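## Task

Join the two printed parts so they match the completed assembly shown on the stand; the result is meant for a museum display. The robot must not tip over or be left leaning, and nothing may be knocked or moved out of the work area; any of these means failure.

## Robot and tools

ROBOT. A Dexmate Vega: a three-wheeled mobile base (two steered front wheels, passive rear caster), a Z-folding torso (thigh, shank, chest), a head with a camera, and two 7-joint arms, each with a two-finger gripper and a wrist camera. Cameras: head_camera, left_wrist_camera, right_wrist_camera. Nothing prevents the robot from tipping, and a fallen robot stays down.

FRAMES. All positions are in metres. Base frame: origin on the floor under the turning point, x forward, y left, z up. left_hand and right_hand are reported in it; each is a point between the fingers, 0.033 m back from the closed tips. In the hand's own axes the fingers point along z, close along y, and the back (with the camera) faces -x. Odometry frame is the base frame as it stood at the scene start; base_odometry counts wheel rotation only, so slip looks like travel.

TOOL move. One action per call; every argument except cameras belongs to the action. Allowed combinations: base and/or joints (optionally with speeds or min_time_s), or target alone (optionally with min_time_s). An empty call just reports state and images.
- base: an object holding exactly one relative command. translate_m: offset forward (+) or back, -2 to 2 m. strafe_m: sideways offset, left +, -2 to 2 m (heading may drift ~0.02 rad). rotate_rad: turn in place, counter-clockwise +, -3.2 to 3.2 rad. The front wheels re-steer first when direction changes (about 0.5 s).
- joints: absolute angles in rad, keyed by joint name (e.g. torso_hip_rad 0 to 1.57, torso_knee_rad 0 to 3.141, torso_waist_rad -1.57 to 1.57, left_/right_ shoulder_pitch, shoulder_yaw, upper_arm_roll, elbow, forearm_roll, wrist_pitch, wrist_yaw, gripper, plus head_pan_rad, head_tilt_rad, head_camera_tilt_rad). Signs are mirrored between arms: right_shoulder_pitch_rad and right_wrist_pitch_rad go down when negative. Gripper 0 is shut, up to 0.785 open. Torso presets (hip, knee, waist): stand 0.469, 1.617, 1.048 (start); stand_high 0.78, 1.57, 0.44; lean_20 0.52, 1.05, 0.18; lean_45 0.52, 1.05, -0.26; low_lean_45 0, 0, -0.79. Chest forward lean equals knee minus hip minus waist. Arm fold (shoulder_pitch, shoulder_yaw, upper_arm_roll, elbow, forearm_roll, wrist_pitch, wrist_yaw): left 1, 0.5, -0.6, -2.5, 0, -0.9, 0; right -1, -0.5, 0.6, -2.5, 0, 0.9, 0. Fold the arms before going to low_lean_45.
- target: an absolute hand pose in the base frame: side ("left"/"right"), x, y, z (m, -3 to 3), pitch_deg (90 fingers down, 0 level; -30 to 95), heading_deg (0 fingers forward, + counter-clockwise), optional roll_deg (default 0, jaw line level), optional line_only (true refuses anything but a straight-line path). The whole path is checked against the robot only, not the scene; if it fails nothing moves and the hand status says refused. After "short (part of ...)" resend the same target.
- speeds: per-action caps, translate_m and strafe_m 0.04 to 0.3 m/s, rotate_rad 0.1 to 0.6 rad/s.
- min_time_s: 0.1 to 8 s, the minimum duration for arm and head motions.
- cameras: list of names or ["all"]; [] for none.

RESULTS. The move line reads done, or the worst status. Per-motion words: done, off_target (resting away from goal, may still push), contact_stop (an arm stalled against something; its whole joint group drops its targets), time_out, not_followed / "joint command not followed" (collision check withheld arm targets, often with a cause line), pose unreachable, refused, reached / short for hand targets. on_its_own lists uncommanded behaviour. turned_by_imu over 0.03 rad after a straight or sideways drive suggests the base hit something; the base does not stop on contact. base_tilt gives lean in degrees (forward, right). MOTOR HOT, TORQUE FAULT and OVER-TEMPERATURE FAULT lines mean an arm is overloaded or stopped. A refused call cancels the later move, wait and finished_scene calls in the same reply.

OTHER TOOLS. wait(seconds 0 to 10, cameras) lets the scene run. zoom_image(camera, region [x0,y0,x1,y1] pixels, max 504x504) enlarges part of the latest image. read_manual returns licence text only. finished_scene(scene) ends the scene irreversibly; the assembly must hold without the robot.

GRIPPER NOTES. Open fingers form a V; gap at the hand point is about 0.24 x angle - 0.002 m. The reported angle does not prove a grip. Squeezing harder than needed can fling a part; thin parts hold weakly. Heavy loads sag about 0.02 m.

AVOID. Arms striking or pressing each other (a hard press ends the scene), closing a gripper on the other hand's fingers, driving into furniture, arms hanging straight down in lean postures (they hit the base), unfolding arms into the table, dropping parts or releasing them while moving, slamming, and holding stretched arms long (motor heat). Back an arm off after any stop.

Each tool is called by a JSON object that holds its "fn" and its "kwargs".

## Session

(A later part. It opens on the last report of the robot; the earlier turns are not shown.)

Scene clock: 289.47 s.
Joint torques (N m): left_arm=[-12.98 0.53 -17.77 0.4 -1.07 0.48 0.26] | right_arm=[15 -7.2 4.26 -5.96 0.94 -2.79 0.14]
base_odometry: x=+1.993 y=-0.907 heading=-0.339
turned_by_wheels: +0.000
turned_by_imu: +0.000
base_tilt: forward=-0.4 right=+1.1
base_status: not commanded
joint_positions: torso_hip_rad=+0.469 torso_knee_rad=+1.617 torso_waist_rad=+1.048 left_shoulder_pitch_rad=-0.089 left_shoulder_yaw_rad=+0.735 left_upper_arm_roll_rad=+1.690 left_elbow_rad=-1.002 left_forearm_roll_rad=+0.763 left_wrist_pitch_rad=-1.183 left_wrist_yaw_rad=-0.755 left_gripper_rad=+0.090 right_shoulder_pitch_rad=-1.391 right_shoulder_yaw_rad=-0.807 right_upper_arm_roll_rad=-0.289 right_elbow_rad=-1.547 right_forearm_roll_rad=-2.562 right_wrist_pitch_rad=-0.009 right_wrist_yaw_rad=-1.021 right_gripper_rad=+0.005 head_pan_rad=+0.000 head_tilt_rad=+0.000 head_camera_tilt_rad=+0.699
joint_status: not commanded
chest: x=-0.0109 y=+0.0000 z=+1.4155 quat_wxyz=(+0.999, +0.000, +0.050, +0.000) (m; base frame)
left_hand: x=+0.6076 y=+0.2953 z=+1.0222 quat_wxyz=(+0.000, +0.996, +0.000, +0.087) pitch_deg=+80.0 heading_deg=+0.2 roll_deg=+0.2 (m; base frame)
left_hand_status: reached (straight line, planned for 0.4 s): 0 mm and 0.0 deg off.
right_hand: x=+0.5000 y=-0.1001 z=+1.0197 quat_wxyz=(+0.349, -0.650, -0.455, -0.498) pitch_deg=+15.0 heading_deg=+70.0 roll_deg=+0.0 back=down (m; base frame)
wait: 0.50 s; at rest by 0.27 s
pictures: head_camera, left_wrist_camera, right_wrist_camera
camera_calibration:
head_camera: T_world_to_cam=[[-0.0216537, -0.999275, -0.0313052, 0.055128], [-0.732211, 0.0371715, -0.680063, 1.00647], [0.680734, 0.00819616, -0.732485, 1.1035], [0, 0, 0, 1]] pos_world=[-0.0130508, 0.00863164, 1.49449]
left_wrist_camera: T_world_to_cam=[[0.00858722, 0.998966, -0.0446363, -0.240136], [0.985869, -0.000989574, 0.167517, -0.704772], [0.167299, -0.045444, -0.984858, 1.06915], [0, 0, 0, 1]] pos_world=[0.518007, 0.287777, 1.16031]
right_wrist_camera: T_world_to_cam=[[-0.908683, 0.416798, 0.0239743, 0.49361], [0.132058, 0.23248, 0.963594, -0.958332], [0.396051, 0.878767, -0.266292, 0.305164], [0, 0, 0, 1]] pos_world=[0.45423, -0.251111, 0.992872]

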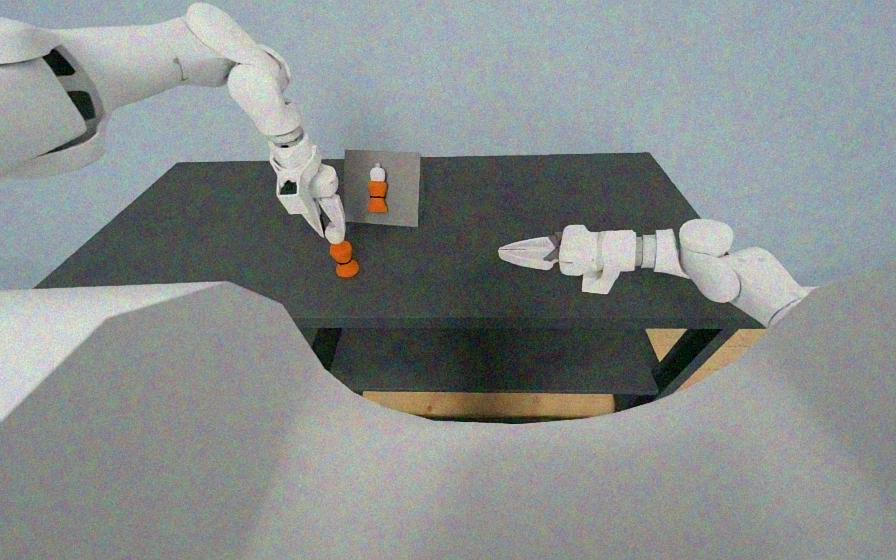

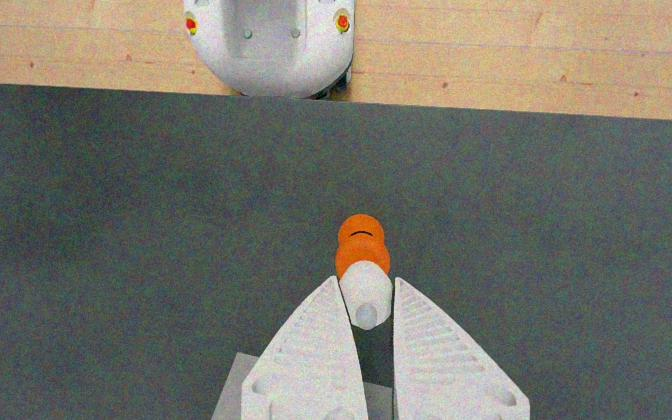

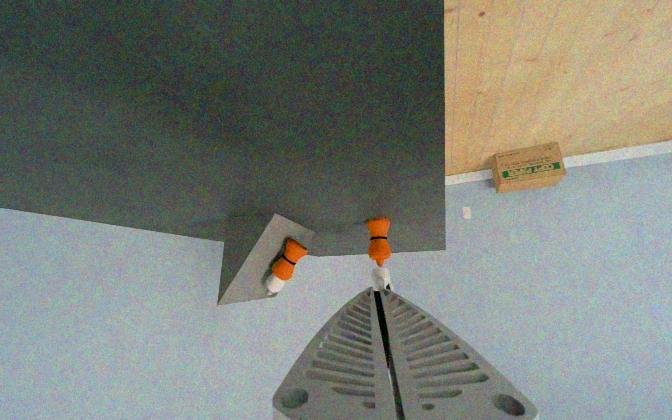

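{"fn": "move", "kwargs": {"target": {"side":"left","x":0.6078,"y":0.2948,"z":1.012,"pitch_deg":80,"heading_deg":0,"line_only":true}, "min_time_s": 1.5}}

{"fn": "wait", "kwargs": {"seconds": 0.5, "cameras": ["all"]}}

{"fn": "zoom_image", "kwargs": {"camera": "right_wrist_camera", "region": [340, 210, 420, 290]}}

{"fn": "zoom_image", "kwargs": {"camera": "head_camera", "region": [290, 190, 390, 290]}}

Scene clock: 304.20 s.
Joint torques (N m): left_arm=[-12.04 -0.71 -13.77 1.12 -0.38 1.35 0.18] | right_arm=[16.05 -5.26 3.78 -6.73 1.38 -2.14 -0.15]
move: done
base_odometry: x=+1.993 y=-0.907 heading=-0.339
turned_by_wheels: +0.000
turned_by_imu: +0.001
base_tilt: forward=-0.2 right=+1.3
base_status: not commanded
joint_positions: torso_hip_rad=+0.469 torso_knee_rad=+1.617 torso_waist_rad=+1.048 left_shoulder_pitch_rad=-0.073 left_shoulder_yaw_rad=+0.731 left_upper_arm_roll_rad=+1.689 left_elbow_rad=-1.000 left_forearm_roll_rad=+0.787 left_wrist_pitch_rad=-1.171 left_wrist_yaw_rad=-0.734 left_gripper_rad=+0.090 right_shoulder_pitch_rad=-1.391 right_shoulder_yaw_rad=-0.807 right_upper_arm_roll_rad=-0.289 right_elbow_rad=-1.547 right_forearm_roll_rad=-2.562 right_wrist_pitch_rad=-0.009 right_wrist_yaw_rad=-1.021 right_gripper_rad=+0.005 head_pan_rad=+0.000 head_tilt_rad=+0.000 head_camera_tilt_rad=+0.699
joint_status: not commanded
chest: x=-0.0109 y=+0.0000 z=+1.4155 quat_wxyz=(+0.999, +0.000, +0.050, +0.000) (m; base frame)
left_hand: x=+0.6076 y=+0.2950 z=+1.0128 quat_wxyz=(+0.000, +0.996, +0.000, +0.087) pitch_deg=+80.0 heading_deg=+0.1 roll_deg=+0.2 (m; base frame)
left_hand_status: reached (straight line, planned for 1.5 s): 1 mm and 0.0 deg off.
right_hand: x=+0.5000 y=-0.1001 z=+1.0197 quat_wxyz=(+0.349, -0.650, -0.455, -0.498) pitch_deg=+15.0 heading_deg=+70.0 roll_deg=+0.0 back=down (m; base frame)
pictures: none

Scene clock: 304.70 s.
Joint torques (N m): left_arm=[-12.56 -2.59 -14.4 1.66 -1.13 0.52 0.45] | right_arm=[18.29 -8.54 4.4 -5.3 0.59 -3.9 -0.1]
base_odometry: x=+1.993 y=-0.907 heading=-0.339
turned_by_wheels: +0.000
turned_by_imu: +0.000
base_tilt: forward=-0.2 right=+1.3
base_status: not commanded
joint_positions: torso_hip_rad=+0.469 torso_knee_rad=+1.617 torso_waist_rad=+1.048 left_shoulder_pitch_rad=-0.072 left_shoulder_yaw_rad=+0.731 left_upper_arm_roll_rad=+1.689 left_elbow_rad=-1.000 left_forearm_roll_rad=+0.788 left_wrist_pitch_rad=-1.170 left_wrist_yaw_rad=-0.732 left_gripper_rad=+0.090 right_shoulder_pitch_rad=-1.391 right_shoulder_yaw_rad=-0.807 right_upper_arm_roll_rad=-0.289 right_elbow_rad=-1.547 right_forearm_roll_rad=-2.562 right_wrist_pitch_rad=-0.009 right_wrist_yaw_rad=-1.021 right_gripper_rad=+0.005 head_pan_rad=+0.000 head_tilt_rad=+0.000 head_camera_tilt_rad=+0.699
joint_status: not commanded
chest: x=-0.0109 y=+0.0000 z=+1.4155 quat_wxyz=(+0.999, +0.000, +0.050, +0.000) (m; base frame)
left_hand: x=+0.6076 y=+0.2950 z=+1.0122 quat_wxyz=(+0.000, +0.996, +0.000, +0.087) pitch_deg=+80.0 heading_deg=+0.1 roll_deg=+0.2 (m; base frame)
left_hand_status: reached (straight line, planned for 1.5 s): 0 mm and 0.0 deg off.
right_hand: x=+0.5000 y=-0.1001 z=+1.0197 quat_wxyz=(+0.349, -0.650, -0.455, -0.498) pitch_deg=+15.0 heading_deg=+70.0 roll_deg=+0.0 back=down (m; base frame)
wait: 0.50 s; at rest by 0.27 s
pictures: head_camera, left_wrist_camera, right_wrist_camera
camera_calibration:
head_camera: T_world_to_cam=[[-0.0216537, -0.999275, -0.0313052, 0.055128], [-0.732211, 0.0371715, -0.680063, 1.00647], [0.680734, 0.00819616, -0.732485, 1.1035], [0, 0, 0, 1]] pos_world=[-0.0130508, 0.00863164, 1.49449]
left_wrist_camera: T_world_to_cam=[[0.00899867, 0.998961, -0.0446667, -0.240458], [0.985881, -0.00139408, 0.16744, -0.702802], [0.167204, -0.0455428, -0.98487, 1.0594], [0, 0, 0, 1]] pos_world=[0.517907, 0.287477, 1.15031]
right_wrist_camera: T_world_to_cam=[[-0.908683, 0.416798, 0.0239743, 0.49361], [0.132058, 0.23248, 0.963594, -0.958332], [0.396051, 0.878767, -0.266292, 0.305164], [0, 0, 0, 1]] pos_world=[0.45423, -0.251111, 0.992872]

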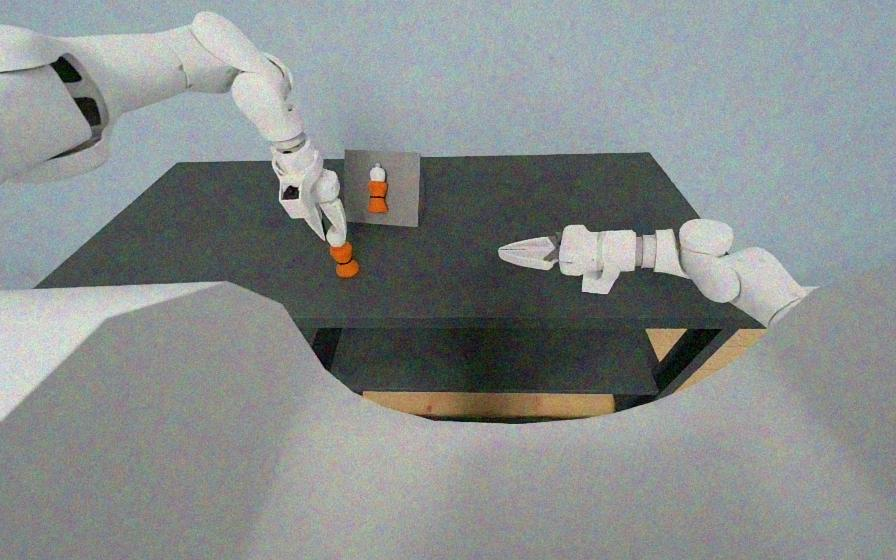

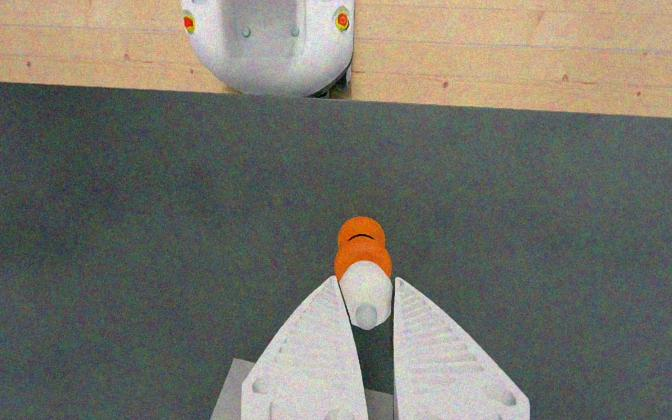

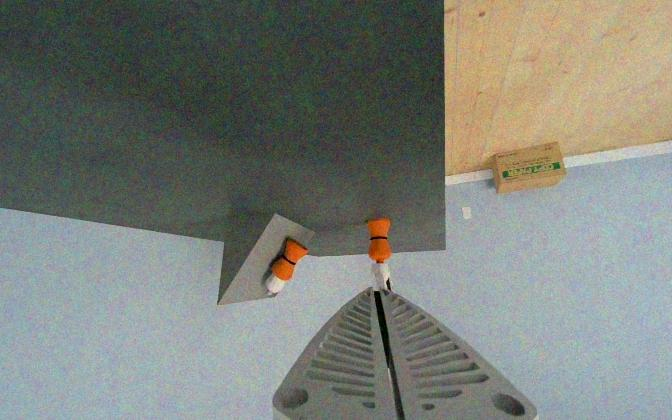

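Scaled by 6.300 from the camera's 672x420 image, which has a finer 960x600 frame.

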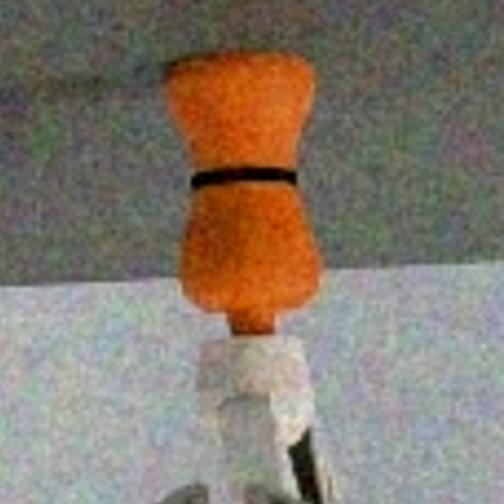

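Scaled by 5.040 from the camera's 896x560 image, which has a finer 960x600 frame.

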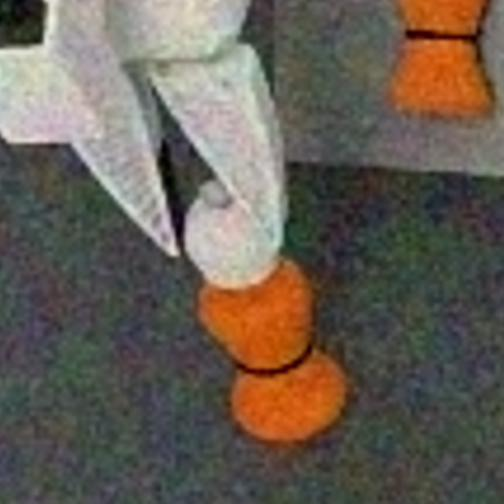

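{"fn": "move", "kwargs": {"target": {"side":"left","x":0.6078,"y":0.2948,"z":1.005,"pitch_deg":80,"heading_deg":0,"line_only":true}, "min_time_s": 1.5}}

{"fn": "wait", "kwargs": {"seconds": 0.5, "cameras": ["all"]}}

{"fn": "zoom_image", "kwargs": {"camera": "right_wrist_camera", "region": [340, 210, 420, 290]}}

{"fn": "zoom_image", "kwargs": {"camera": "left_wrist_camera", "region": [300, 200, 440, 340]}}

Scene clock: 313.30 s.
Joint torques (N m): left_arm=[-12.72 -0.83 -10.82 1.88 -0.32 1.04 -0.07] | right_arm=[16.68 -6.94 3.25 -8.14 0.79 -3.96 0.13]
move: done
base_odometry: x=+1.993 y=-0.907 heading=-0.339
turned_by_wheels: +0.000
turned_by_imu: +0.001
base_tilt: forward=-0.3 right=+1.2
base_status: not commanded
joint_positions: torso_hip_rad=+0.469 torso_knee_rad=+1.617 torso_waist_rad=+1.048 left_shoulder_pitch_rad=-0.062 left_shoulder_yaw_rad=+0.728 left_upper_arm_roll_rad=+1.689 left_elbow_rad=-0.997 left_forearm_roll_rad=+0.806 left_wrist_pitch_rad=-1.162 left_wrist_yaw_rad=-0.716 left_gripper_rad=+0.090 right_shoulder_pitch_rad=-1.391 right_shoulder_yaw_rad=-0.807 right_upper_arm_roll_rad=-0.289 right_elbow_rad=-1.547 right_forearm_roll_rad=-2.562 right_wrist_pitch_rad=-0.009 right_wrist_yaw_rad=-1.021 right_gripper_rad=+0.005 head_pan_rad=+0.000 head_tilt_rad=+0.000 head_camera_tilt_rad=+0.699
joint_status: not commanded
chest: x=-0.0109 y=+0.0000 z=+1.4155 quat_wxyz=(+0.999, +0.000, +0.050, +0.000) (m; base frame)
left_hand: x=+0.6077 y=+0.2949 z=+1.0055 quat_wxyz=(+0.000, +0.996, +0.000, +0.087) pitch_deg=+80.0 heading_deg=+0.1 roll_deg=+0.1 (m; base frame)
left_hand_status: reached (straight line, planned for 1.5 s): 1 mm and 0.0 deg off.
right_hand: x=+0.5000 y=-0.1001 z=+1.0197 quat_wxyz=(+0.349, -0.650, -0.455, -0.498) pitch_deg=+15.0 heading_deg=+70.0 roll_deg=+0.0 back=down (m; base frame)
pictures: none

Scene clock: 313.80 s.
Joint torques (N m): left_arm=[-11.83 -1.01 -10.24 2.31 -0.53 1.05 0.82] | right_arm=[15.64 -7.23 3.19 -8.38 1.02 -3.07 -0.26]
base_odometry: x=+1.993 y=-0.907 heading=-0.339
turned_by_wheels: +0.000
turned_by_imu: +0.000
base_tilt: forward=-0.1 right=+1.0
base_status: not commanded
joint_positions: torso_hip_rad=+0.469 torso_knee_rad=+1.617 torso_waist_rad=+1.048 left_shoulder_pitch_rad=-0.061 left_shoulder_yaw_rad=+0.728 left_upper_arm_roll_rad=+1.689 left_elbow_rad=-0.997 left_forearm_roll_rad=+0.807 left_wrist_pitch_rad=-1.161 left_wrist_yaw_rad=-0.715 left_gripper_rad=+0.090 right_shoulder_pitch_rad=-1.391 right_shoulder_yaw_rad=-0.807 right_upper_arm_roll_rad=-0.289 right_elbow_rad=-1.547 right_forearm_roll_rad=-2.562 right_wrist_pitch_rad=-0.009 right_wrist_yaw_rad=-1.021 right_gripper_rad=+0.005 head_pan_rad=+0.000 head_tilt_rad=+0.000 head_camera_tilt_rad=+0.699
joint_status: not commanded
chest: x=-0.0109 y=+0.0000 z=+1.4155 quat_wxyz=(+0.999, +0.000, +0.050, +0.000) (m; base frame)
left_hand: x=+0.6077 y=+0.2949 z=+1.0052 quat_wxyz=(+0.000, +0.996, +0.000, +0.087) pitch_deg=+80.0 heading_deg=+0.1 roll_deg=+0.1 (m; base frame)
left_hand_status: reached (straight line, planned for 1.5 s): 0 mm and 0.0 deg off.
right_hand: x=+0.5000 y=-0.1001 z=+1.0197 quat_wxyz=(+0.349, -0.650, -0.455, -0.498) pitch_deg=+15.0 heading_deg=+70.0 roll_deg=+0.0 back=down (m; base frame)
wait: 0.50 s; at rest by 0.27 s
pictures: head_camera, left_wrist_camera, right_wrist_camera
camera_calibration:
head_camera: T_world_to_cam=[[-0.0216537, -0.999275, -0.0313052, 0.055128], [-0.732211, 0.0371715, -0.680063, 1.00647], [0.680734, 0.00819616, -0.732485, 1.1035], [0, 0, 0, 1]] pos_world=[-0.0130508, 0.00863164, 1.49449]
left_wrist_camera: T_world_to_cam=[[0.00882339, 0.998957, -0.0448017, -0.240431], [0.985847, -0.00118914, 0.167641, -0.701981], [0.167413, -0.0456468, -0.98483, 1.05226], [0, 0, 0, 1]] pos_world=[0.518006, 0.287378, 1.14321]
right_wrist_camera: T_world_to_cam=[[-0.908683, 0.416798, 0.0239743, 0.49361], [0.132058, 0.23248, 0.963594, -0.958332], [0.396051, 0.878767, -0.266292, 0.305164], [0, 0, 0, 1]] pos_world=[0.45423, -0.251111, 0.992872]

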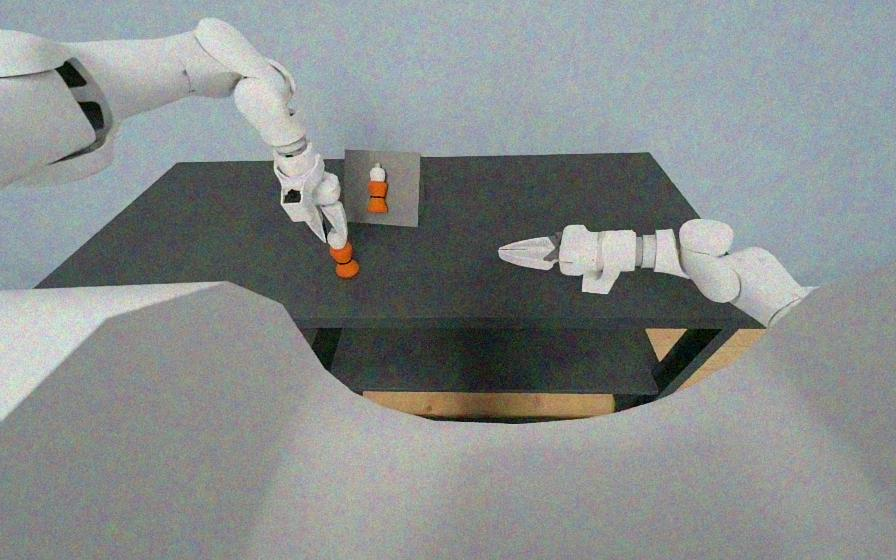

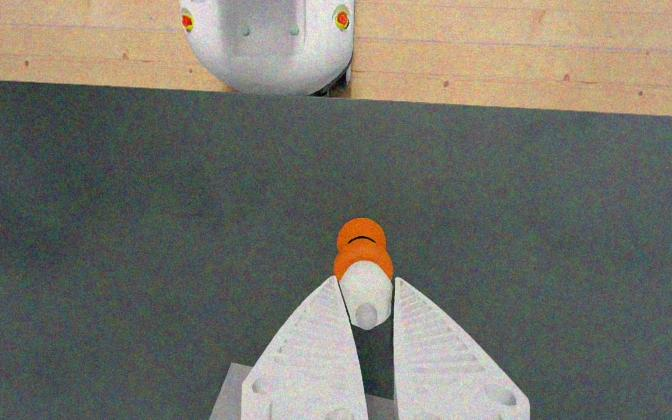

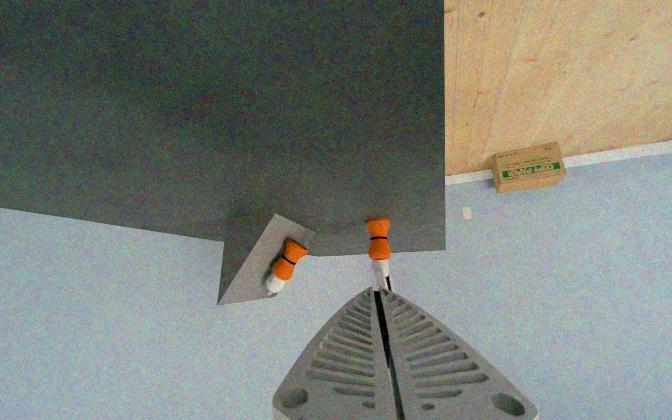

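Scaled by 6.300 from the camera's 672x420 image, which has a finer 960x600 frame.

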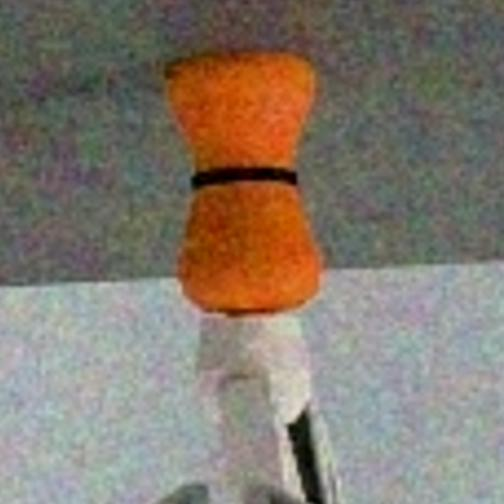

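Scaled by 3.600 from the camera's 672x420 image, which has a finer 960x600 frame.

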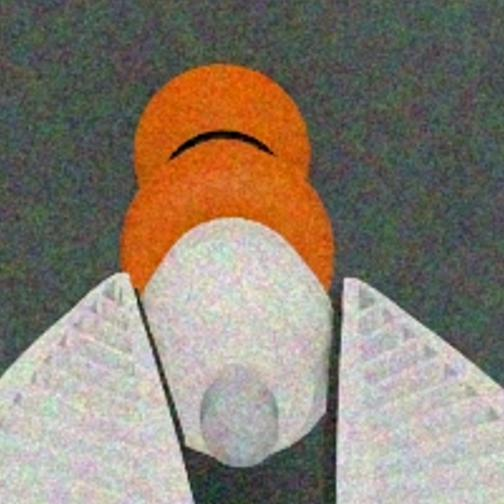

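Inserted cleanly; ~1–2 mm to go. Continue and press.

{"fn": "move", "kwargs": {"target": {"side":"left","x":0.6078,"y":0.2948,"z":1.001,"pitch_deg":80,"heading_deg":0,"line_only":true}, "min_time_s": 1.5}}

{"fn": "move", "kwargs": {"target": {"side":"left","x":0.6078,"y":0.2948,"z":0.997,"pitch_deg":80,"heading_deg":0,"line_only":true}, "min_time_s": 1.5, "cameras": ["all"]}}

{"fn": "zoom_image", "kwargs": {"camera": "right_wrist_camera", "region": [340, 210, 420, 290]}}

{"fn": "zoom_image", "kwargs": {"camera": "left_wrist_camera", "region": [300, 200, 440, 340]}}

Scene clock: 323.23 s.
Joint torques (N m): left_arm=[-10.03 -2.79 -7.77 1.75 -0.73 0.26 0.41] | right_arm=[16.6 -8.44 3.46 -5.94 0.75 -3.34 0.07]
move: done
base_odometry: x=+1.993 y=-0.907 heading=-0.339
turned_by_wheels: +0.000
turned_by_imu: +0.001
base_tilt: forward=-0.2 right=+1.1
base_status: not commanded
joint_positions: torso_hip_rad=+0.469 torso_knee_rad=+1.617 torso_waist_rad=+1.048 left_shoulder_pitch_rad=-0.055 left_shoulder_yaw_rad=+0.726 left_upper_arm_roll_rad=+1.689 left_elbow_rad=-0.995 left_forearm_roll_rad=+0.817 left_wrist_pitch_rad=-1.156 left_wrist_yaw_rad=-0.706 left_gripper_rad=+0.090 right_shoulder_pitch_rad=-1.391 right_shoulder_yaw_rad=-0.807 right_upper_arm_roll_rad=-0.289 right_elbow_rad=-1.547 right_forearm_roll_rad=-2.562 right_wrist_pitch_rad=-0.009 right_wrist_yaw_rad=-1.021 right_gripper_rad=+0.005 head_pan_rad=+0.000 head_tilt_rad=+0.000 head_camera_tilt_rad=+0.699
joint_status: not commanded
chest: x=-0.0109 y=+0.0000 z=+1.4155 quat_wxyz=(+0.999, +0.000, +0.050, +0.000) (m; base frame)
left_hand: x=+0.6078 y=+0.2948 z=+1.0015 quat_wxyz=(+0.000, +0.996, +0.000, +0.087) pitch_deg=+80.0 heading_deg=+0.0 roll_deg=+0.0 (m; base frame)
left_hand_status: reached (straight line, planned for 1.5 s): 1 mm and 0.0 deg off.
right_hand: x=+0.4999 y=-0.1001 z=+1.0197 quat_wxyz=(+0.349, -0.650, -0.455, -0.498) pitch_deg=+15.0 heading_deg=+70.0 roll_deg=+0.0 back=down (m; base frame)
pictures: none

Scene clock: 325.23 s.
Joint torques (N m): left_arm=[-9.46 -0.77 -4.29 1.3 -0.4 1.42 0.39] | right_arm=[15.56 -8.37 2.49 -6.98 1.11 -2.8 -0.06]
move: done
base_odometry: x=+1.993 y=-0.907 heading=-0.339
turned_by_wheels: +0.000
turned_by_imu: +0.000
base_tilt: forward=-0.3 right=+1.2
base_status: not commanded
joint_positions: torso_hip_rad=+0.469 torso_knee_rad=+1.617 torso_waist_rad=+1.048 left_shoulder_pitch_rad=-0.049 left_shoulder_yaw_rad=+0.723 left_upper_arm_roll_rad=+1.689 left_elbow_rad=-0.992 left_forearm_roll_rad=+0.827 left_wrist_pitch_rad=-1.152 left_wrist_yaw_rad=-0.696 left_gripper_rad=+0.090 right_shoulder_pitch_rad=-1.391 right_shoulder_yaw_rad=-0.807 right_upper_arm_roll_rad=-0.289 right_elbow_rad=-1.547 right_forearm_roll_rad=-2.562 right_wrist_pitch_rad=-0.009 right_wrist_yaw_rad=-1.021 right_gripper_rad=+0.005 head_pan_rad=+0.000 head_tilt_rad=+0.000 head_camera_tilt_rad=+0.699
joint_status: not commanded
chest: x=-0.0111 y=+0.0000 z=+1.4155 quat_wxyz=(+0.999, +0.000, +0.050, +0.000) (m; base frame)
left_hand: x=+0.6079 y=+0.2947 z=+0.9978 quat_wxyz=(+0.000, +0.996, +0.000, +0.088) pitch_deg=+80.0 heading_deg=-0.1 roll_deg=-0.1 (m; base frame)
left_hand_status: reached (straight line, planned for 1.5 s): 1 mm and 0.0 deg off.
right_hand: x=+0.4999 y=-0.1001 z=+1.0198 quat_wxyz=(+0.349, -0.650, -0.455, -0.499) pitch_deg=+15.0 heading_deg=+70.0 roll_deg=+0.0 back=down (m; base frame)
pictures: head_camera, left_wrist_camera, right_wrist_camera
camera_calibration:
head_camera: T_world_to_cam=[[-0.0216459, -0.999275, -0.0313074, 0.0551271], [-0.732065, 0.0371691, -0.68022, 1.00656], [0.680891, 0.00819509, -0.732339, 1.10342], [0, 0, 0, 1]] pos_world=[-0.0132506, 0.00863164, 1.49449]
left_wrist_camera: T_world_to_cam=[[0.00874885, 0.998934, -0.0453184, -0.240035], [0.985714, -0.000992106, 0.168426, -0.701714], [0.168202, -0.0461445, -0.984672, 1.04451], [0, 0, 0, 1]] pos_world=[0.518101, 0.287281, 1.13581]
right_wrist_camera: T_world_to_cam=[[-0.90866, 0.416854, 0.023862, 0.493632], [0.131931, 0.232423, 0.963625, -0.958403], [0.396145, 0.878756, -0.266189, 0.305083], [0, 0, 0, 1]] pos_world=[0.45413, -0.251111, 0.992972]

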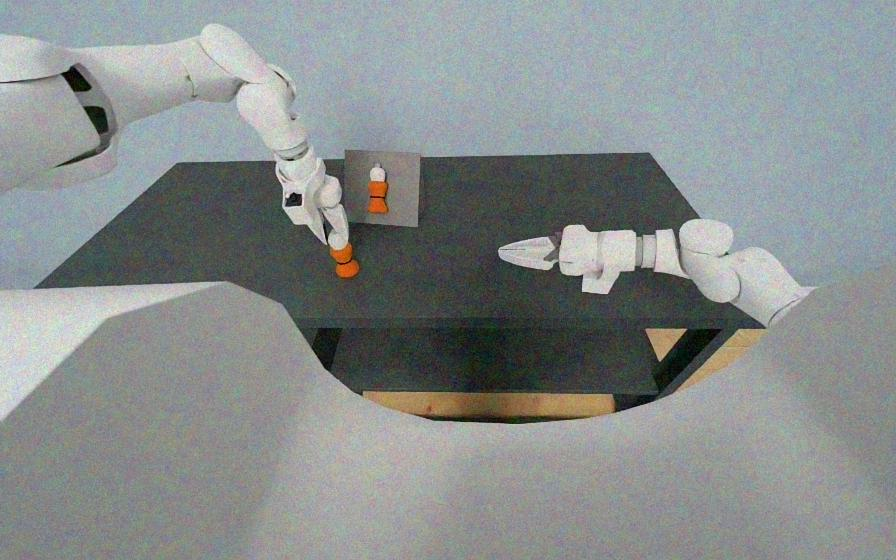

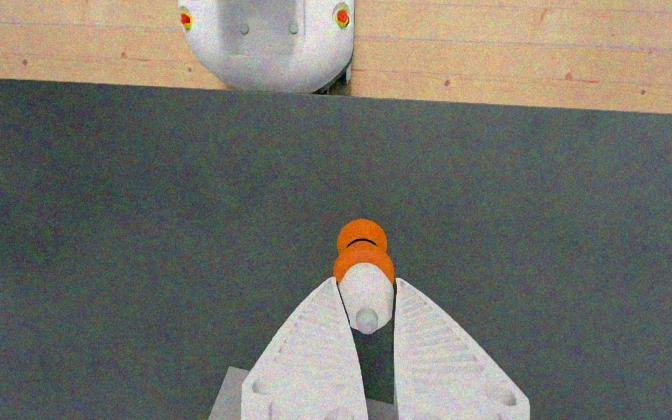

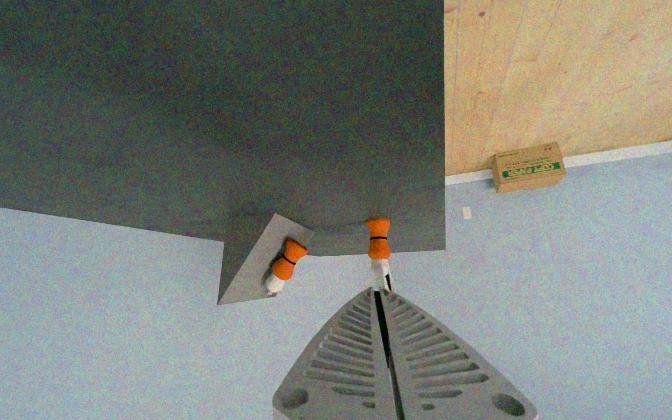

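Scaled by 6.300 from the camera's 672x420 image, which has a finer 960x600 frame.

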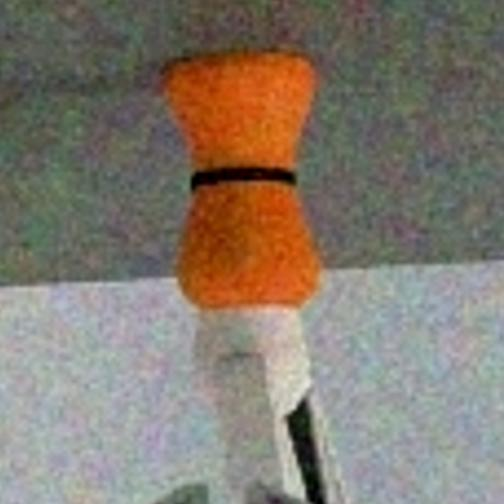

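Scaled by 3.600 from the camera's 672x420 image, which has a finer 960x600 frame.

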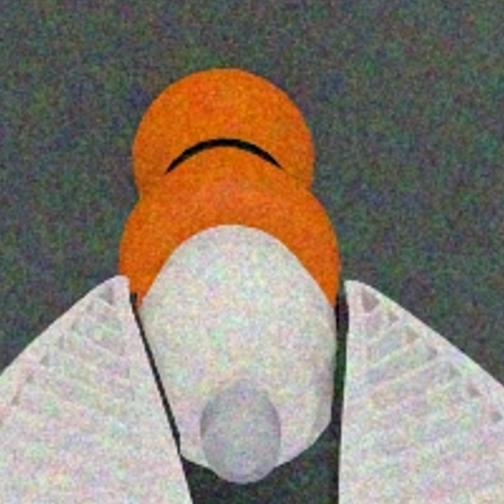

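Looks flush; part now slides up in the fingers. Press a bit more, then release.

{"fn": "move", "kwargs": {"target": {"side":"left","x":0.6078,"y":0.2948,"z":0.991,"pitch_deg":80,"heading_deg":0,"line_only":true}, "min_time_s": 1.5, "cameras": ["all"]}}

{"fn": "zoom_image", "kwargs": {"camera": "right_wrist_camera", "region": [340, 210, 420, 290]}}

{"fn": "zoom_image", "kwargs": {"camera": "left_wrist_camera", "region": [300, 200, 440, 340]}}

Scene clock: 335.00 s.
Joint torques (N m): left_arm=[-9.42 -0.56 -3.19 2.8 -0.23 0.46 0.68] | right_arm=[16.6 -6.53 4.11 -6.2 0.71 -3.87 -0.04]
move: done
base_odometry: x=+1.993 y=-0.907 heading=-0.339
turned_by_wheels: +0.000
turned_by_imu: +0.001
base_tilt: forward=-0.4 right=+1.3
base_status: not commanded
joint_positions: torso_hip_rad=+0.469 torso_knee_rad=+1.617 torso_waist_rad=+1.048 left_shoulder_pitch_rad=-0.039 left_shoulder_yaw_rad=+0.720 left_upper_arm_roll_rad=+1.690 left_elbow_rad=-0.988 left_forearm_roll_rad=+0.842 left_wrist_pitch_rad=-1.145 left_wrist_yaw_rad=-0.681 left_gripper_rad=+0.090 right_shoulder_pitch_rad=-1.391 right_shoulder_yaw_rad=-0.807 right_upper_arm_roll_rad=-0.289 right_elbow_rad=-1.547 right_forearm_roll_rad=-2.562 right_wrist_pitch_rad=-0.009 right_wrist_yaw_rad=-1.021 right_gripper_rad=+0.005 head_pan_rad=+0.000 head_tilt_rad=+0.000 head_camera_tilt_rad=+0.699
joint_status: not commanded
chest: x=-0.0111 y=+0.0000 z=+1.4155 quat_wxyz=(+0.999, +0.000, +0.050, +0.000) (m; base frame)
left_hand: x=+0.6080 y=+0.2947 z=+0.9919 quat_wxyz=(+0.000, +0.996, +0.000, +0.087) pitch_deg=+80.0 heading_deg=-0.1 roll_deg=-0.1 (m; base frame)
left_hand_status: reached (straight line, planned for 1.5 s): 1 mm and 0.0 deg off.
right_hand: x=+0.4999 y=-0.1001 z=+1.0198 quat_wxyz=(+0.349, -0.650, -0.455, -0.499) pitch_deg=+15.0 heading_deg=+70.0 roll_deg=+0.0 back=down (m; base frame)
pictures: head_camera, left_wrist_camera, right_wrist_camera
camera_calibration:
head_camera: T_world_to_cam=[[-0.0216459, -0.999275, -0.0313074, 0.0551271], [-0.732065, 0.0371691, -0.68022, 1.00656], [0.680891, 0.00819509, -0.732339, 1.10342], [0, 0, 0, 1]] pos_world=[-0.0132506, 0.00863164, 1.49449]
left_wrist_camera: T_world_to_cam=[[0.00883845, 0.998934, -0.0453047, -0.240365], [0.985746, -0.00109171, 0.168237, -0.700594], [0.168008, -0.0461458, -0.984705, 1.03882], [0, 0, 0, 1]] pos_world=[0.518202, 0.287281, 1.12991]
right_wrist_camera: T_world_to_cam=[[-0.908673, 0.416832, 0.0237749, 0.493719], [0.131849, 0.232462, 0.963627, -0.958358], [0.396144, 0.878756, -0.26619, 0.305084], [0, 0, 0, 1]] pos_world=[0.45413, -0.251111, 0.992972]

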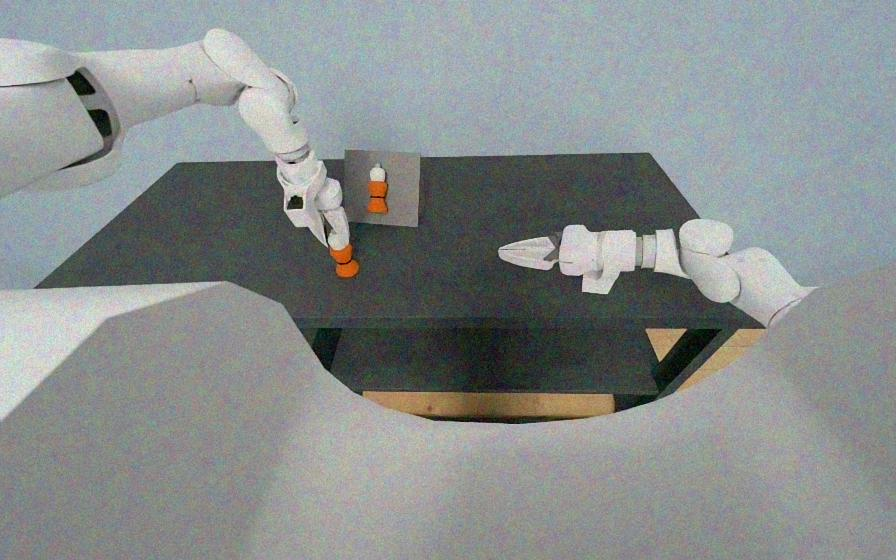

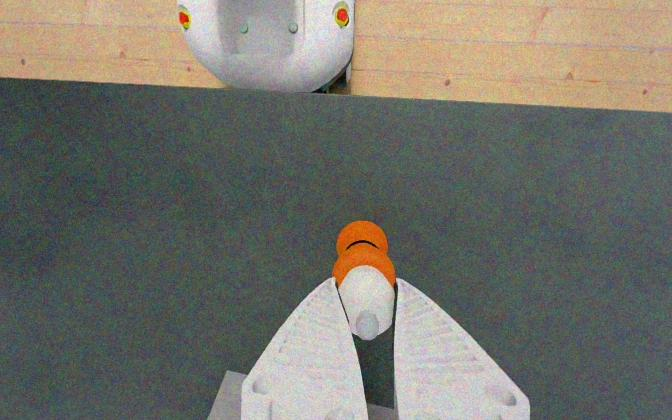

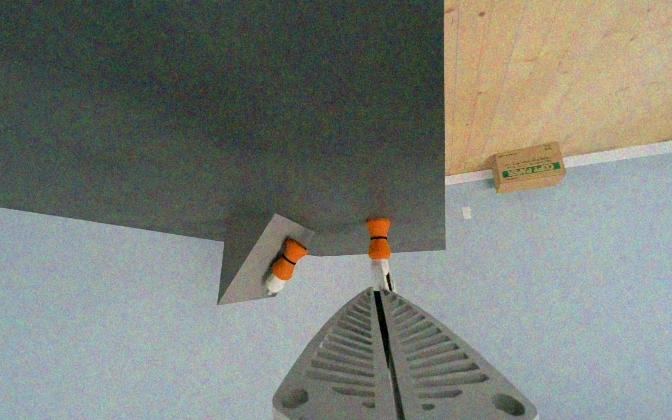

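Scaled by 6.300 from the camera's 672x420 image, which has a finer 960x600 frame.

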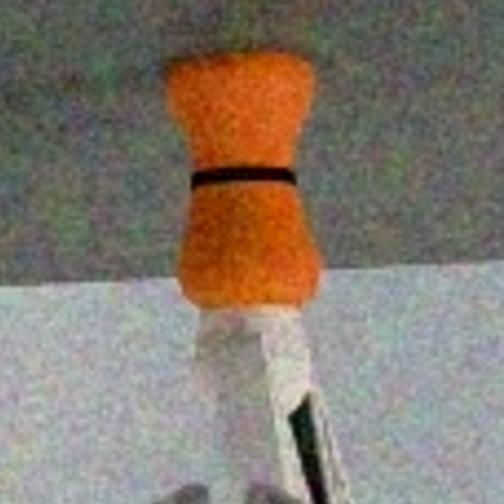

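Scaled by 3.600 from the camera's 672x420 image, which has a finer 960x600 frame.

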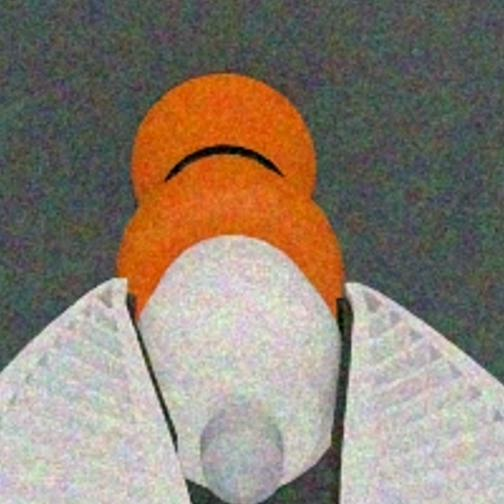

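{"fn": "move", "kwargs": {"target": {"side":"left","x":0.6078,"y":0.2948,"z":0.994,"pitch_deg":80,"heading_deg":0,"line_only":true}, "min_time_s": 1}}

{"fn": "move", "kwargs": {"joints": {"left_gripper_rad":0.36}, "min_time_s": 2, "cameras": ["all"]}}

{"fn": "zoom_image", "kwargs": {"camera": "right_wrist_camera", "region": [340, 210, 420, 290]}}

Scene clock: 344.10 s.
Joint torques (N m): left_arm=[-23.72 1.65 -8.37 -1.86 -0.87 0.67 -0.42] | right_arm=[16.85 -7.95 5.71 -6.69 1.04 -2.66 0.25]
move: done
base_odometry: x=+1.993 y=-0.907 heading=-0.339
turned_by_wheels: +0.000
turned_by_imu: +0.001
base_tilt: forward=-0.2 right=+1.1
base_status: not commanded
joint_positions: torso_hip_rad=+0.469 torso_knee_rad=+1.617 torso_waist_rad=+1.048 left_shoulder_pitch_rad=-0.042 left_shoulder_yaw_rad=+0.720 left_upper_arm_roll_rad=+1.690 left_elbow_rad=-0.988 left_forearm_roll_rad=+0.837 left_wrist_pitch_rad=-1.148 left_wrist_yaw_rad=-0.686 left_gripper_rad=+0.090 right_shoulder_pitch_rad=-1.391 right_shoulder_yaw_rad=-0.807 right_upper_arm_roll_rad=-0.289 right_elbow_rad=-1.547 right_forearm_roll_rad=-2.562 right_wrist_pitch_rad=-0.009 right_wrist_yaw_rad=-1.021 right_gripper_rad=+0.005 head_pan_rad=+0.000 head_tilt_rad=+0.000 head_camera_tilt_rad=+0.699
joint_status: not commanded
chest: x=-0.0111 y=+0.0000 z=+1.4155 quat_wxyz=(+0.999, +0.000, +0.050, +0.000) (m; base frame)
left_hand: x=+0.6076 y=+0.2948 z=+0.9933 quat_wxyz=(+0.000, +0.996, +0.000, +0.087) pitch_deg=+80.0 heading_deg=+0.0 roll_deg=+0.0 (m; base frame)
left_hand_status: reached (straight line, planned for 1.0 s): 1 mm and 0.0 deg off.
right_hand: x=+0.4999 y=-0.1001 z=+1.0198 quat_wxyz=(+0.349, -0.650, -0.455, -0.499) pitch_deg=+15.0 heading_deg=+70.0 roll_deg=+0.0 back=down (m; base frame)
pictures: none

Scene clock: 344.90 s.
Joint torques (N m): left_arm=[-22.79 3.56 -10.17 0.37 -1.97 1.2 -0.13] | right_arm=[16.78 -6.71 4.22 -8.98 0.89 -3.74 0.08]
move: done
base_odometry: x=+1.993 y=-0.907 heading=-0.339
turned_by_wheels: +0.000
turned_by_imu: +0.000
base_tilt: forward=-0.1 right=+1.2
base_status: not commanded
joint_positions: torso_hip_rad=+0.469 torso_knee_rad=+1.617 torso_waist_rad=+1.048 left_shoulder_pitch_rad=-0.042 left_shoulder_yaw_rad=+0.720 left_upper_arm_roll_rad=+1.690 left_elbow_rad=-0.988 left_forearm_roll_rad=+0.837 left_wrist_pitch_rad=-1.148 left_wrist_yaw_rad=-0.686 left_gripper_rad=+0.360 right_shoulder_pitch_rad=-1.391 right_shoulder_yaw_rad=-0.807 right_upper_arm_roll_rad=-0.289 right_elbow_rad=-1.547 right_forearm_roll_rad=-2.562 right_wrist_pitch_rad=-0.009 right_wrist_yaw_rad=-1.021 right_gripper_rad=+0.005 head_pan_rad=+0.000 head_tilt_rad=+0.000 head_camera_tilt_rad=+0.699
joint_status: all done
chest: x=-0.0111 y=+0.0000 z=+1.4155 quat_wxyz=(+0.999, +0.000, +0.050, +0.000) (m; base frame)
left_hand: x=+0.6076 y=+0.2949 z=+0.9936 quat_wxyz=(+0.000, +0.996, +0.000, +0.087) pitch_deg=+80.0 heading_deg=+0.0 roll_deg=+0.0 (m; base frame)
right_hand: x=+0.4999 y=-0.1001 z=+1.0198 quat_wxyz=(+0.349, -0.650, -0.455, -0.499) pitch_deg=+15.0 heading_deg=+70.0 roll_deg=+0.0 back=down (m; base frame)
pictures: head_camera, left_wrist_camera, right_wrist_camera
camera_calibration:
head_camera: T_world_to_cam=[[-0.0216459, -0.999275, -0.0313074, 0.0551271], [-0.732065, 0.0371691, -0.68022, 1.00656], [0.680891, 0.00819509, -0.732339, 1.10342], [0, 0, 0, 1]] pos_world=[-0.0132506, 0.00863164, 1.49449]
left_wrist_camera: T_world_to_cam=[[0.00862601, 0.998953, -0.0449373, -0.24069], [0.985935, -0.000995447, 0.167128, -0.699577], [0.166908, -0.0457469, -0.984911, 1.04132], [0, 0, 0, 1]] pos_world=[0.518009, 0.287379, 1.13171]
right_wrist_camera: T_world_to_cam=[[-0.908673, 0.416832, 0.0237749, 0.493719], [0.131849, 0.232462, 0.963627, -0.958358], [0.396144, 0.878756, -0.26619, 0.305084], [0, 0, 0, 1]] pos_world=[0.45413, -0.251111, 0.992972]

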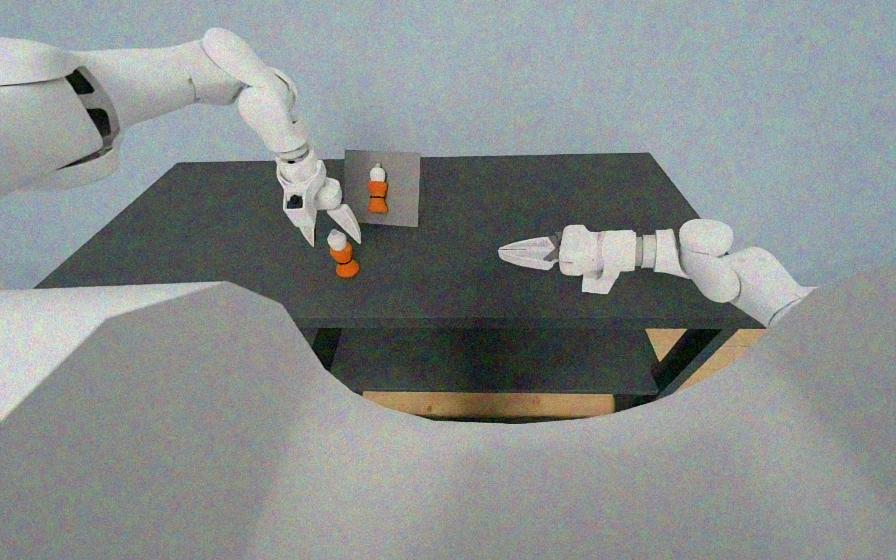

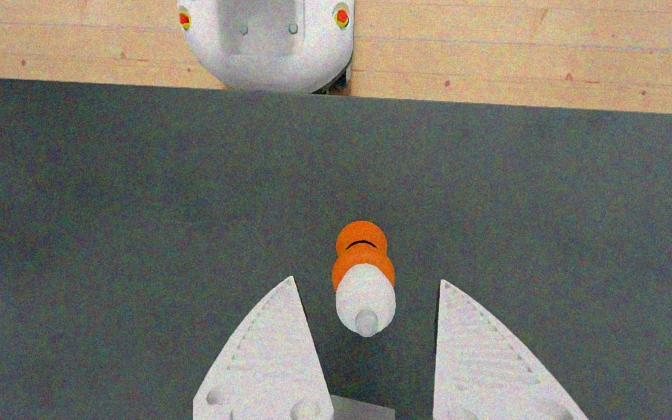

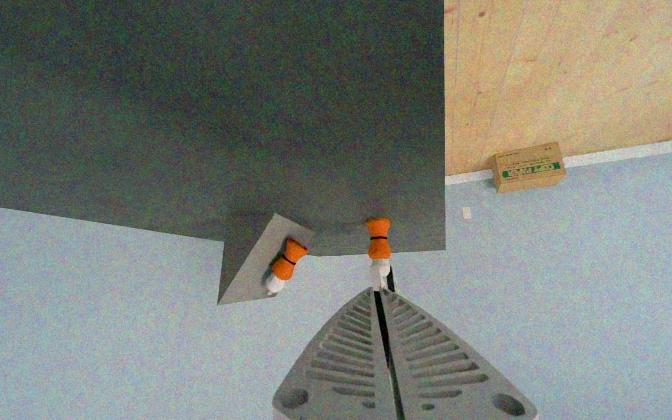

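Scaled by 6.300 from the camera's 672x420 image, which has a finer 960x600 frame.

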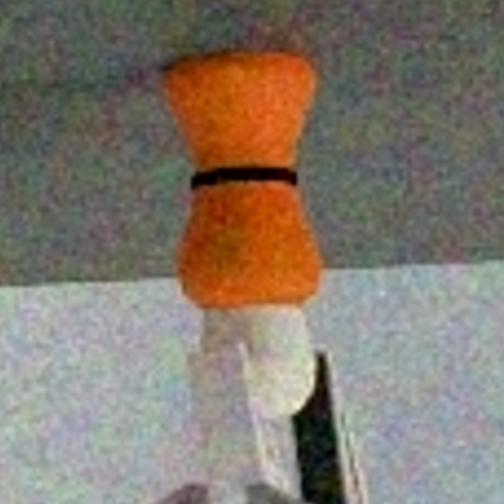

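{"fn": "move", "kwargs": {"target": {"side":"left","x":0.575,"y":0.2948,"z":1.15,"pitch_deg":80,"heading_deg":0,"line_only":true}, "cameras": ["all"]}}

{"fn": "zoom_image", "kwargs": {"camera": "right_wrist_camera", "region": [340, 210, 420, 290]}}

{"fn": "zoom_image", "kwargs": {"camera": "head_camera", "region": [300, 150, 430, 280]}}

{"fn": "zoom_image", "kwargs": {"camera": "right_wrist_camera", "region": [250, 220, 330, 300]}}

Scene clock: 354.60 s.
Joint torques (N m): left_arm=[-20.39 0.46 -8.48 -1.4 -1.16 0.54 -0.34] | right_arm=[16.54 -5.5 3.8 -6.44 0.77 -2.32 -0.01]
move: done
base_odometry: x=+1.993 y=-0.907 heading=-0.339
turned_by_wheels: +0.000
turned_by_imu: +0.001
base_tilt: forward=-0.2 right=+1.3
base_status: not commanded
joint_positions: torso_hip_rad=+0.469 torso_knee_rad=+1.617 torso_waist_rad=+1.048 left_shoulder_pitch_rad=-0.338 left_shoulder_yaw_rad=+0.868 left_upper_arm_roll_rad=+1.774 left_elbow_rad=-1.204 left_forearm_roll_rad=+0.270 left_wrist_pitch_rad=-1.221 left_wrist_yaw_rad=-1.185 left_gripper_rad=+0.360 right_shoulder_pitch_rad=-1.391 right_shoulder_yaw_rad=-0.807 right_upper_arm_roll_rad=-0.289 right_elbow_rad=-1.547 right_forearm_roll_rad=-2.562 right_wrist_pitch_rad=-0.009 right_wrist_yaw_rad=-1.021 right_gripper_rad=+0.005 head_pan_rad=+0.000 head_tilt_rad=+0.000 head_camera_tilt_rad=+0.699
joint_status: not commanded
chest: x=-0.0111 y=+0.0000 z=+1.4155 quat_wxyz=(+0.999, +0.000, +0.050, +0.000) (m; base frame)
left_hand: x=+0.5753 y=+0.2948 z=+1.1485 quat_wxyz=(+0.000, +0.996, +0.000, +0.087) pitch_deg=+80.0 heading_deg=+0.0 roll_deg=+0.0 (m; base frame)
left_hand_status: reached (straight line, planned for 2.1 s): 1 mm and 0.0 deg off.
right_hand: x=+0.4999 y=-0.1001 z=+1.0198 quat_wxyz=(+0.349, -0.650, -0.455, -0.499) pitch_deg=+15.0 heading_deg=+70.0 roll_deg=+0.0 back=down (m; base frame)
pictures: head_camera, left_wrist_camera, right_wrist_camera
camera_calibration:
head_camera: T_world_to_cam=[[-0.0216459, -0.999275, -0.0313074, 0.0551271], [-0.732065, 0.0371691, -0.68022, 1.00656], [0.680891, 0.00819509, -0.732339, 1.10342], [0, 0, 0, 1]] pos_world=[-0.0132506, 0.00863164, 1.49449]
left_wrist_camera: T_world_to_cam=[[0.00835722, 0.998948, -0.0450835, -0.233032], [0.985905, -0.000697353, 0.167307, -0.693821], [0.1671, -0.0458462, -0.984873, 1.19917], [0, 0, 0, 1]] pos_world=[0.485608, 0.28728, 1.28661]
right_wrist_camera: T_world_to_cam=[[-0.908673, 0.416832, 0.0237749, 0.493719], [0.131849, 0.232462, 0.963627, -0.958358], [0.396144, 0.878756, -0.26619, 0.305084], [0, 0, 0, 1]] pos_world=[0.45413, -0.251111, 0.992972]

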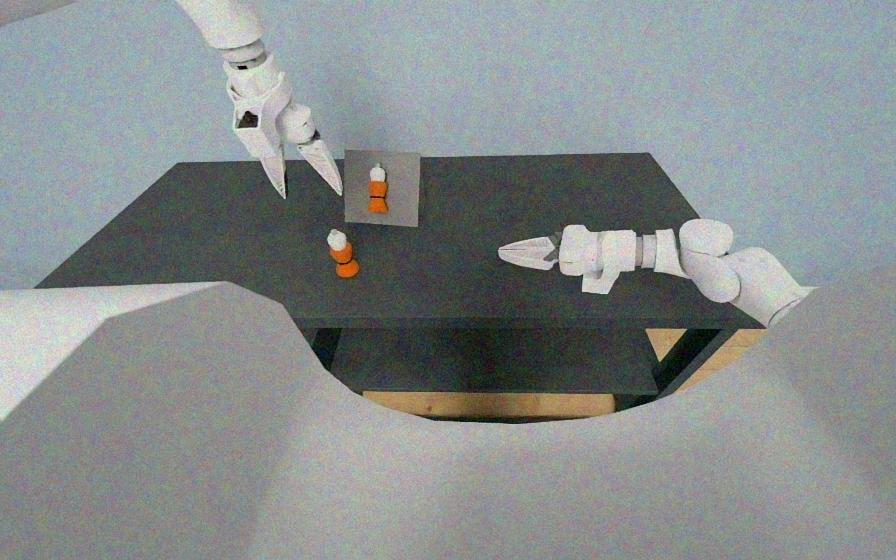

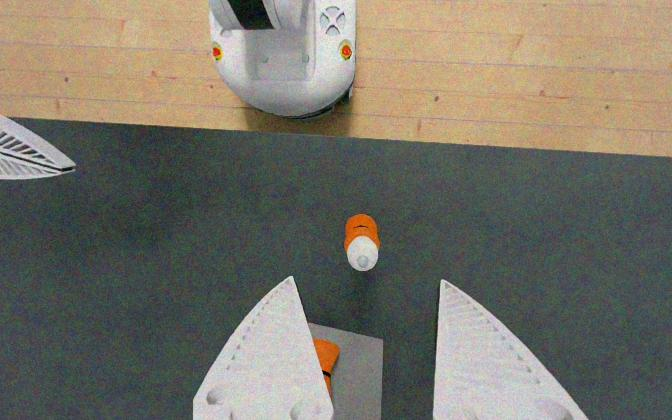

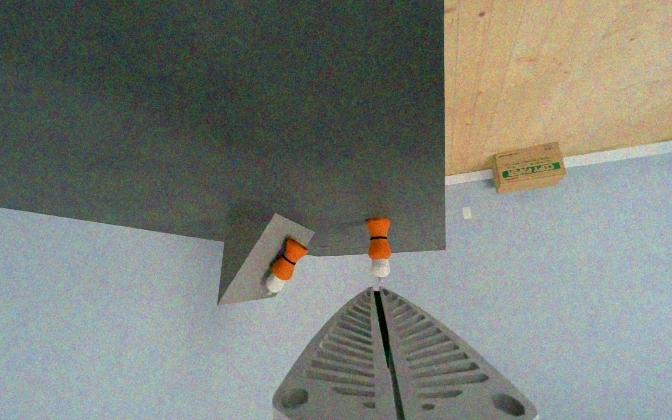

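Scaled by 6.300 from the camera's 672x420 image, which has a finer 960x600 frame.

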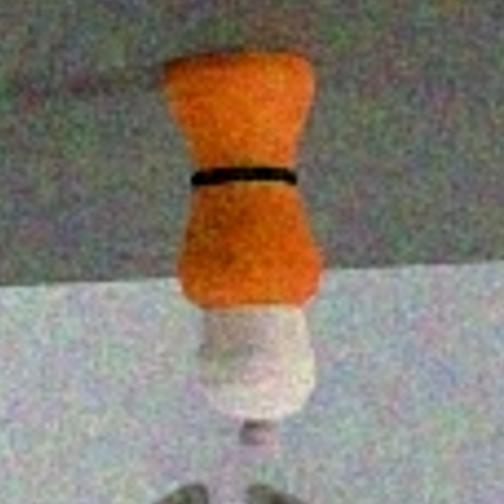

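Scaled by 3.877 from the camera's 896x560 image, which has a finer 960x600 frame.

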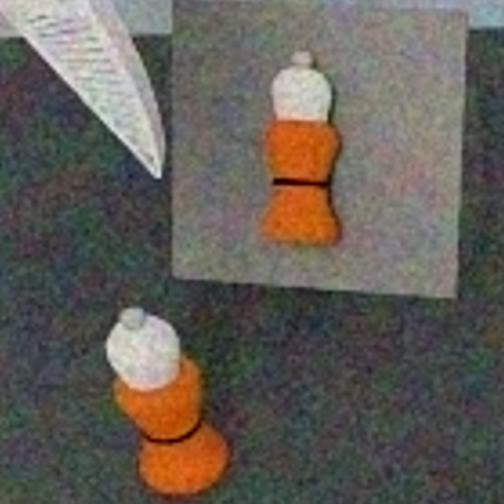

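Scaled by 6.300 from the camera's 672x420 image, which has a finer 960x600 frame.

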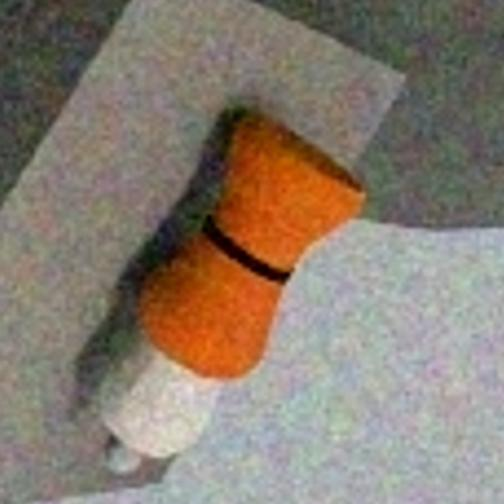

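{"fn": "finished_scene", "kwargs": {"scene": 2}}

The scene is finished: the task was done.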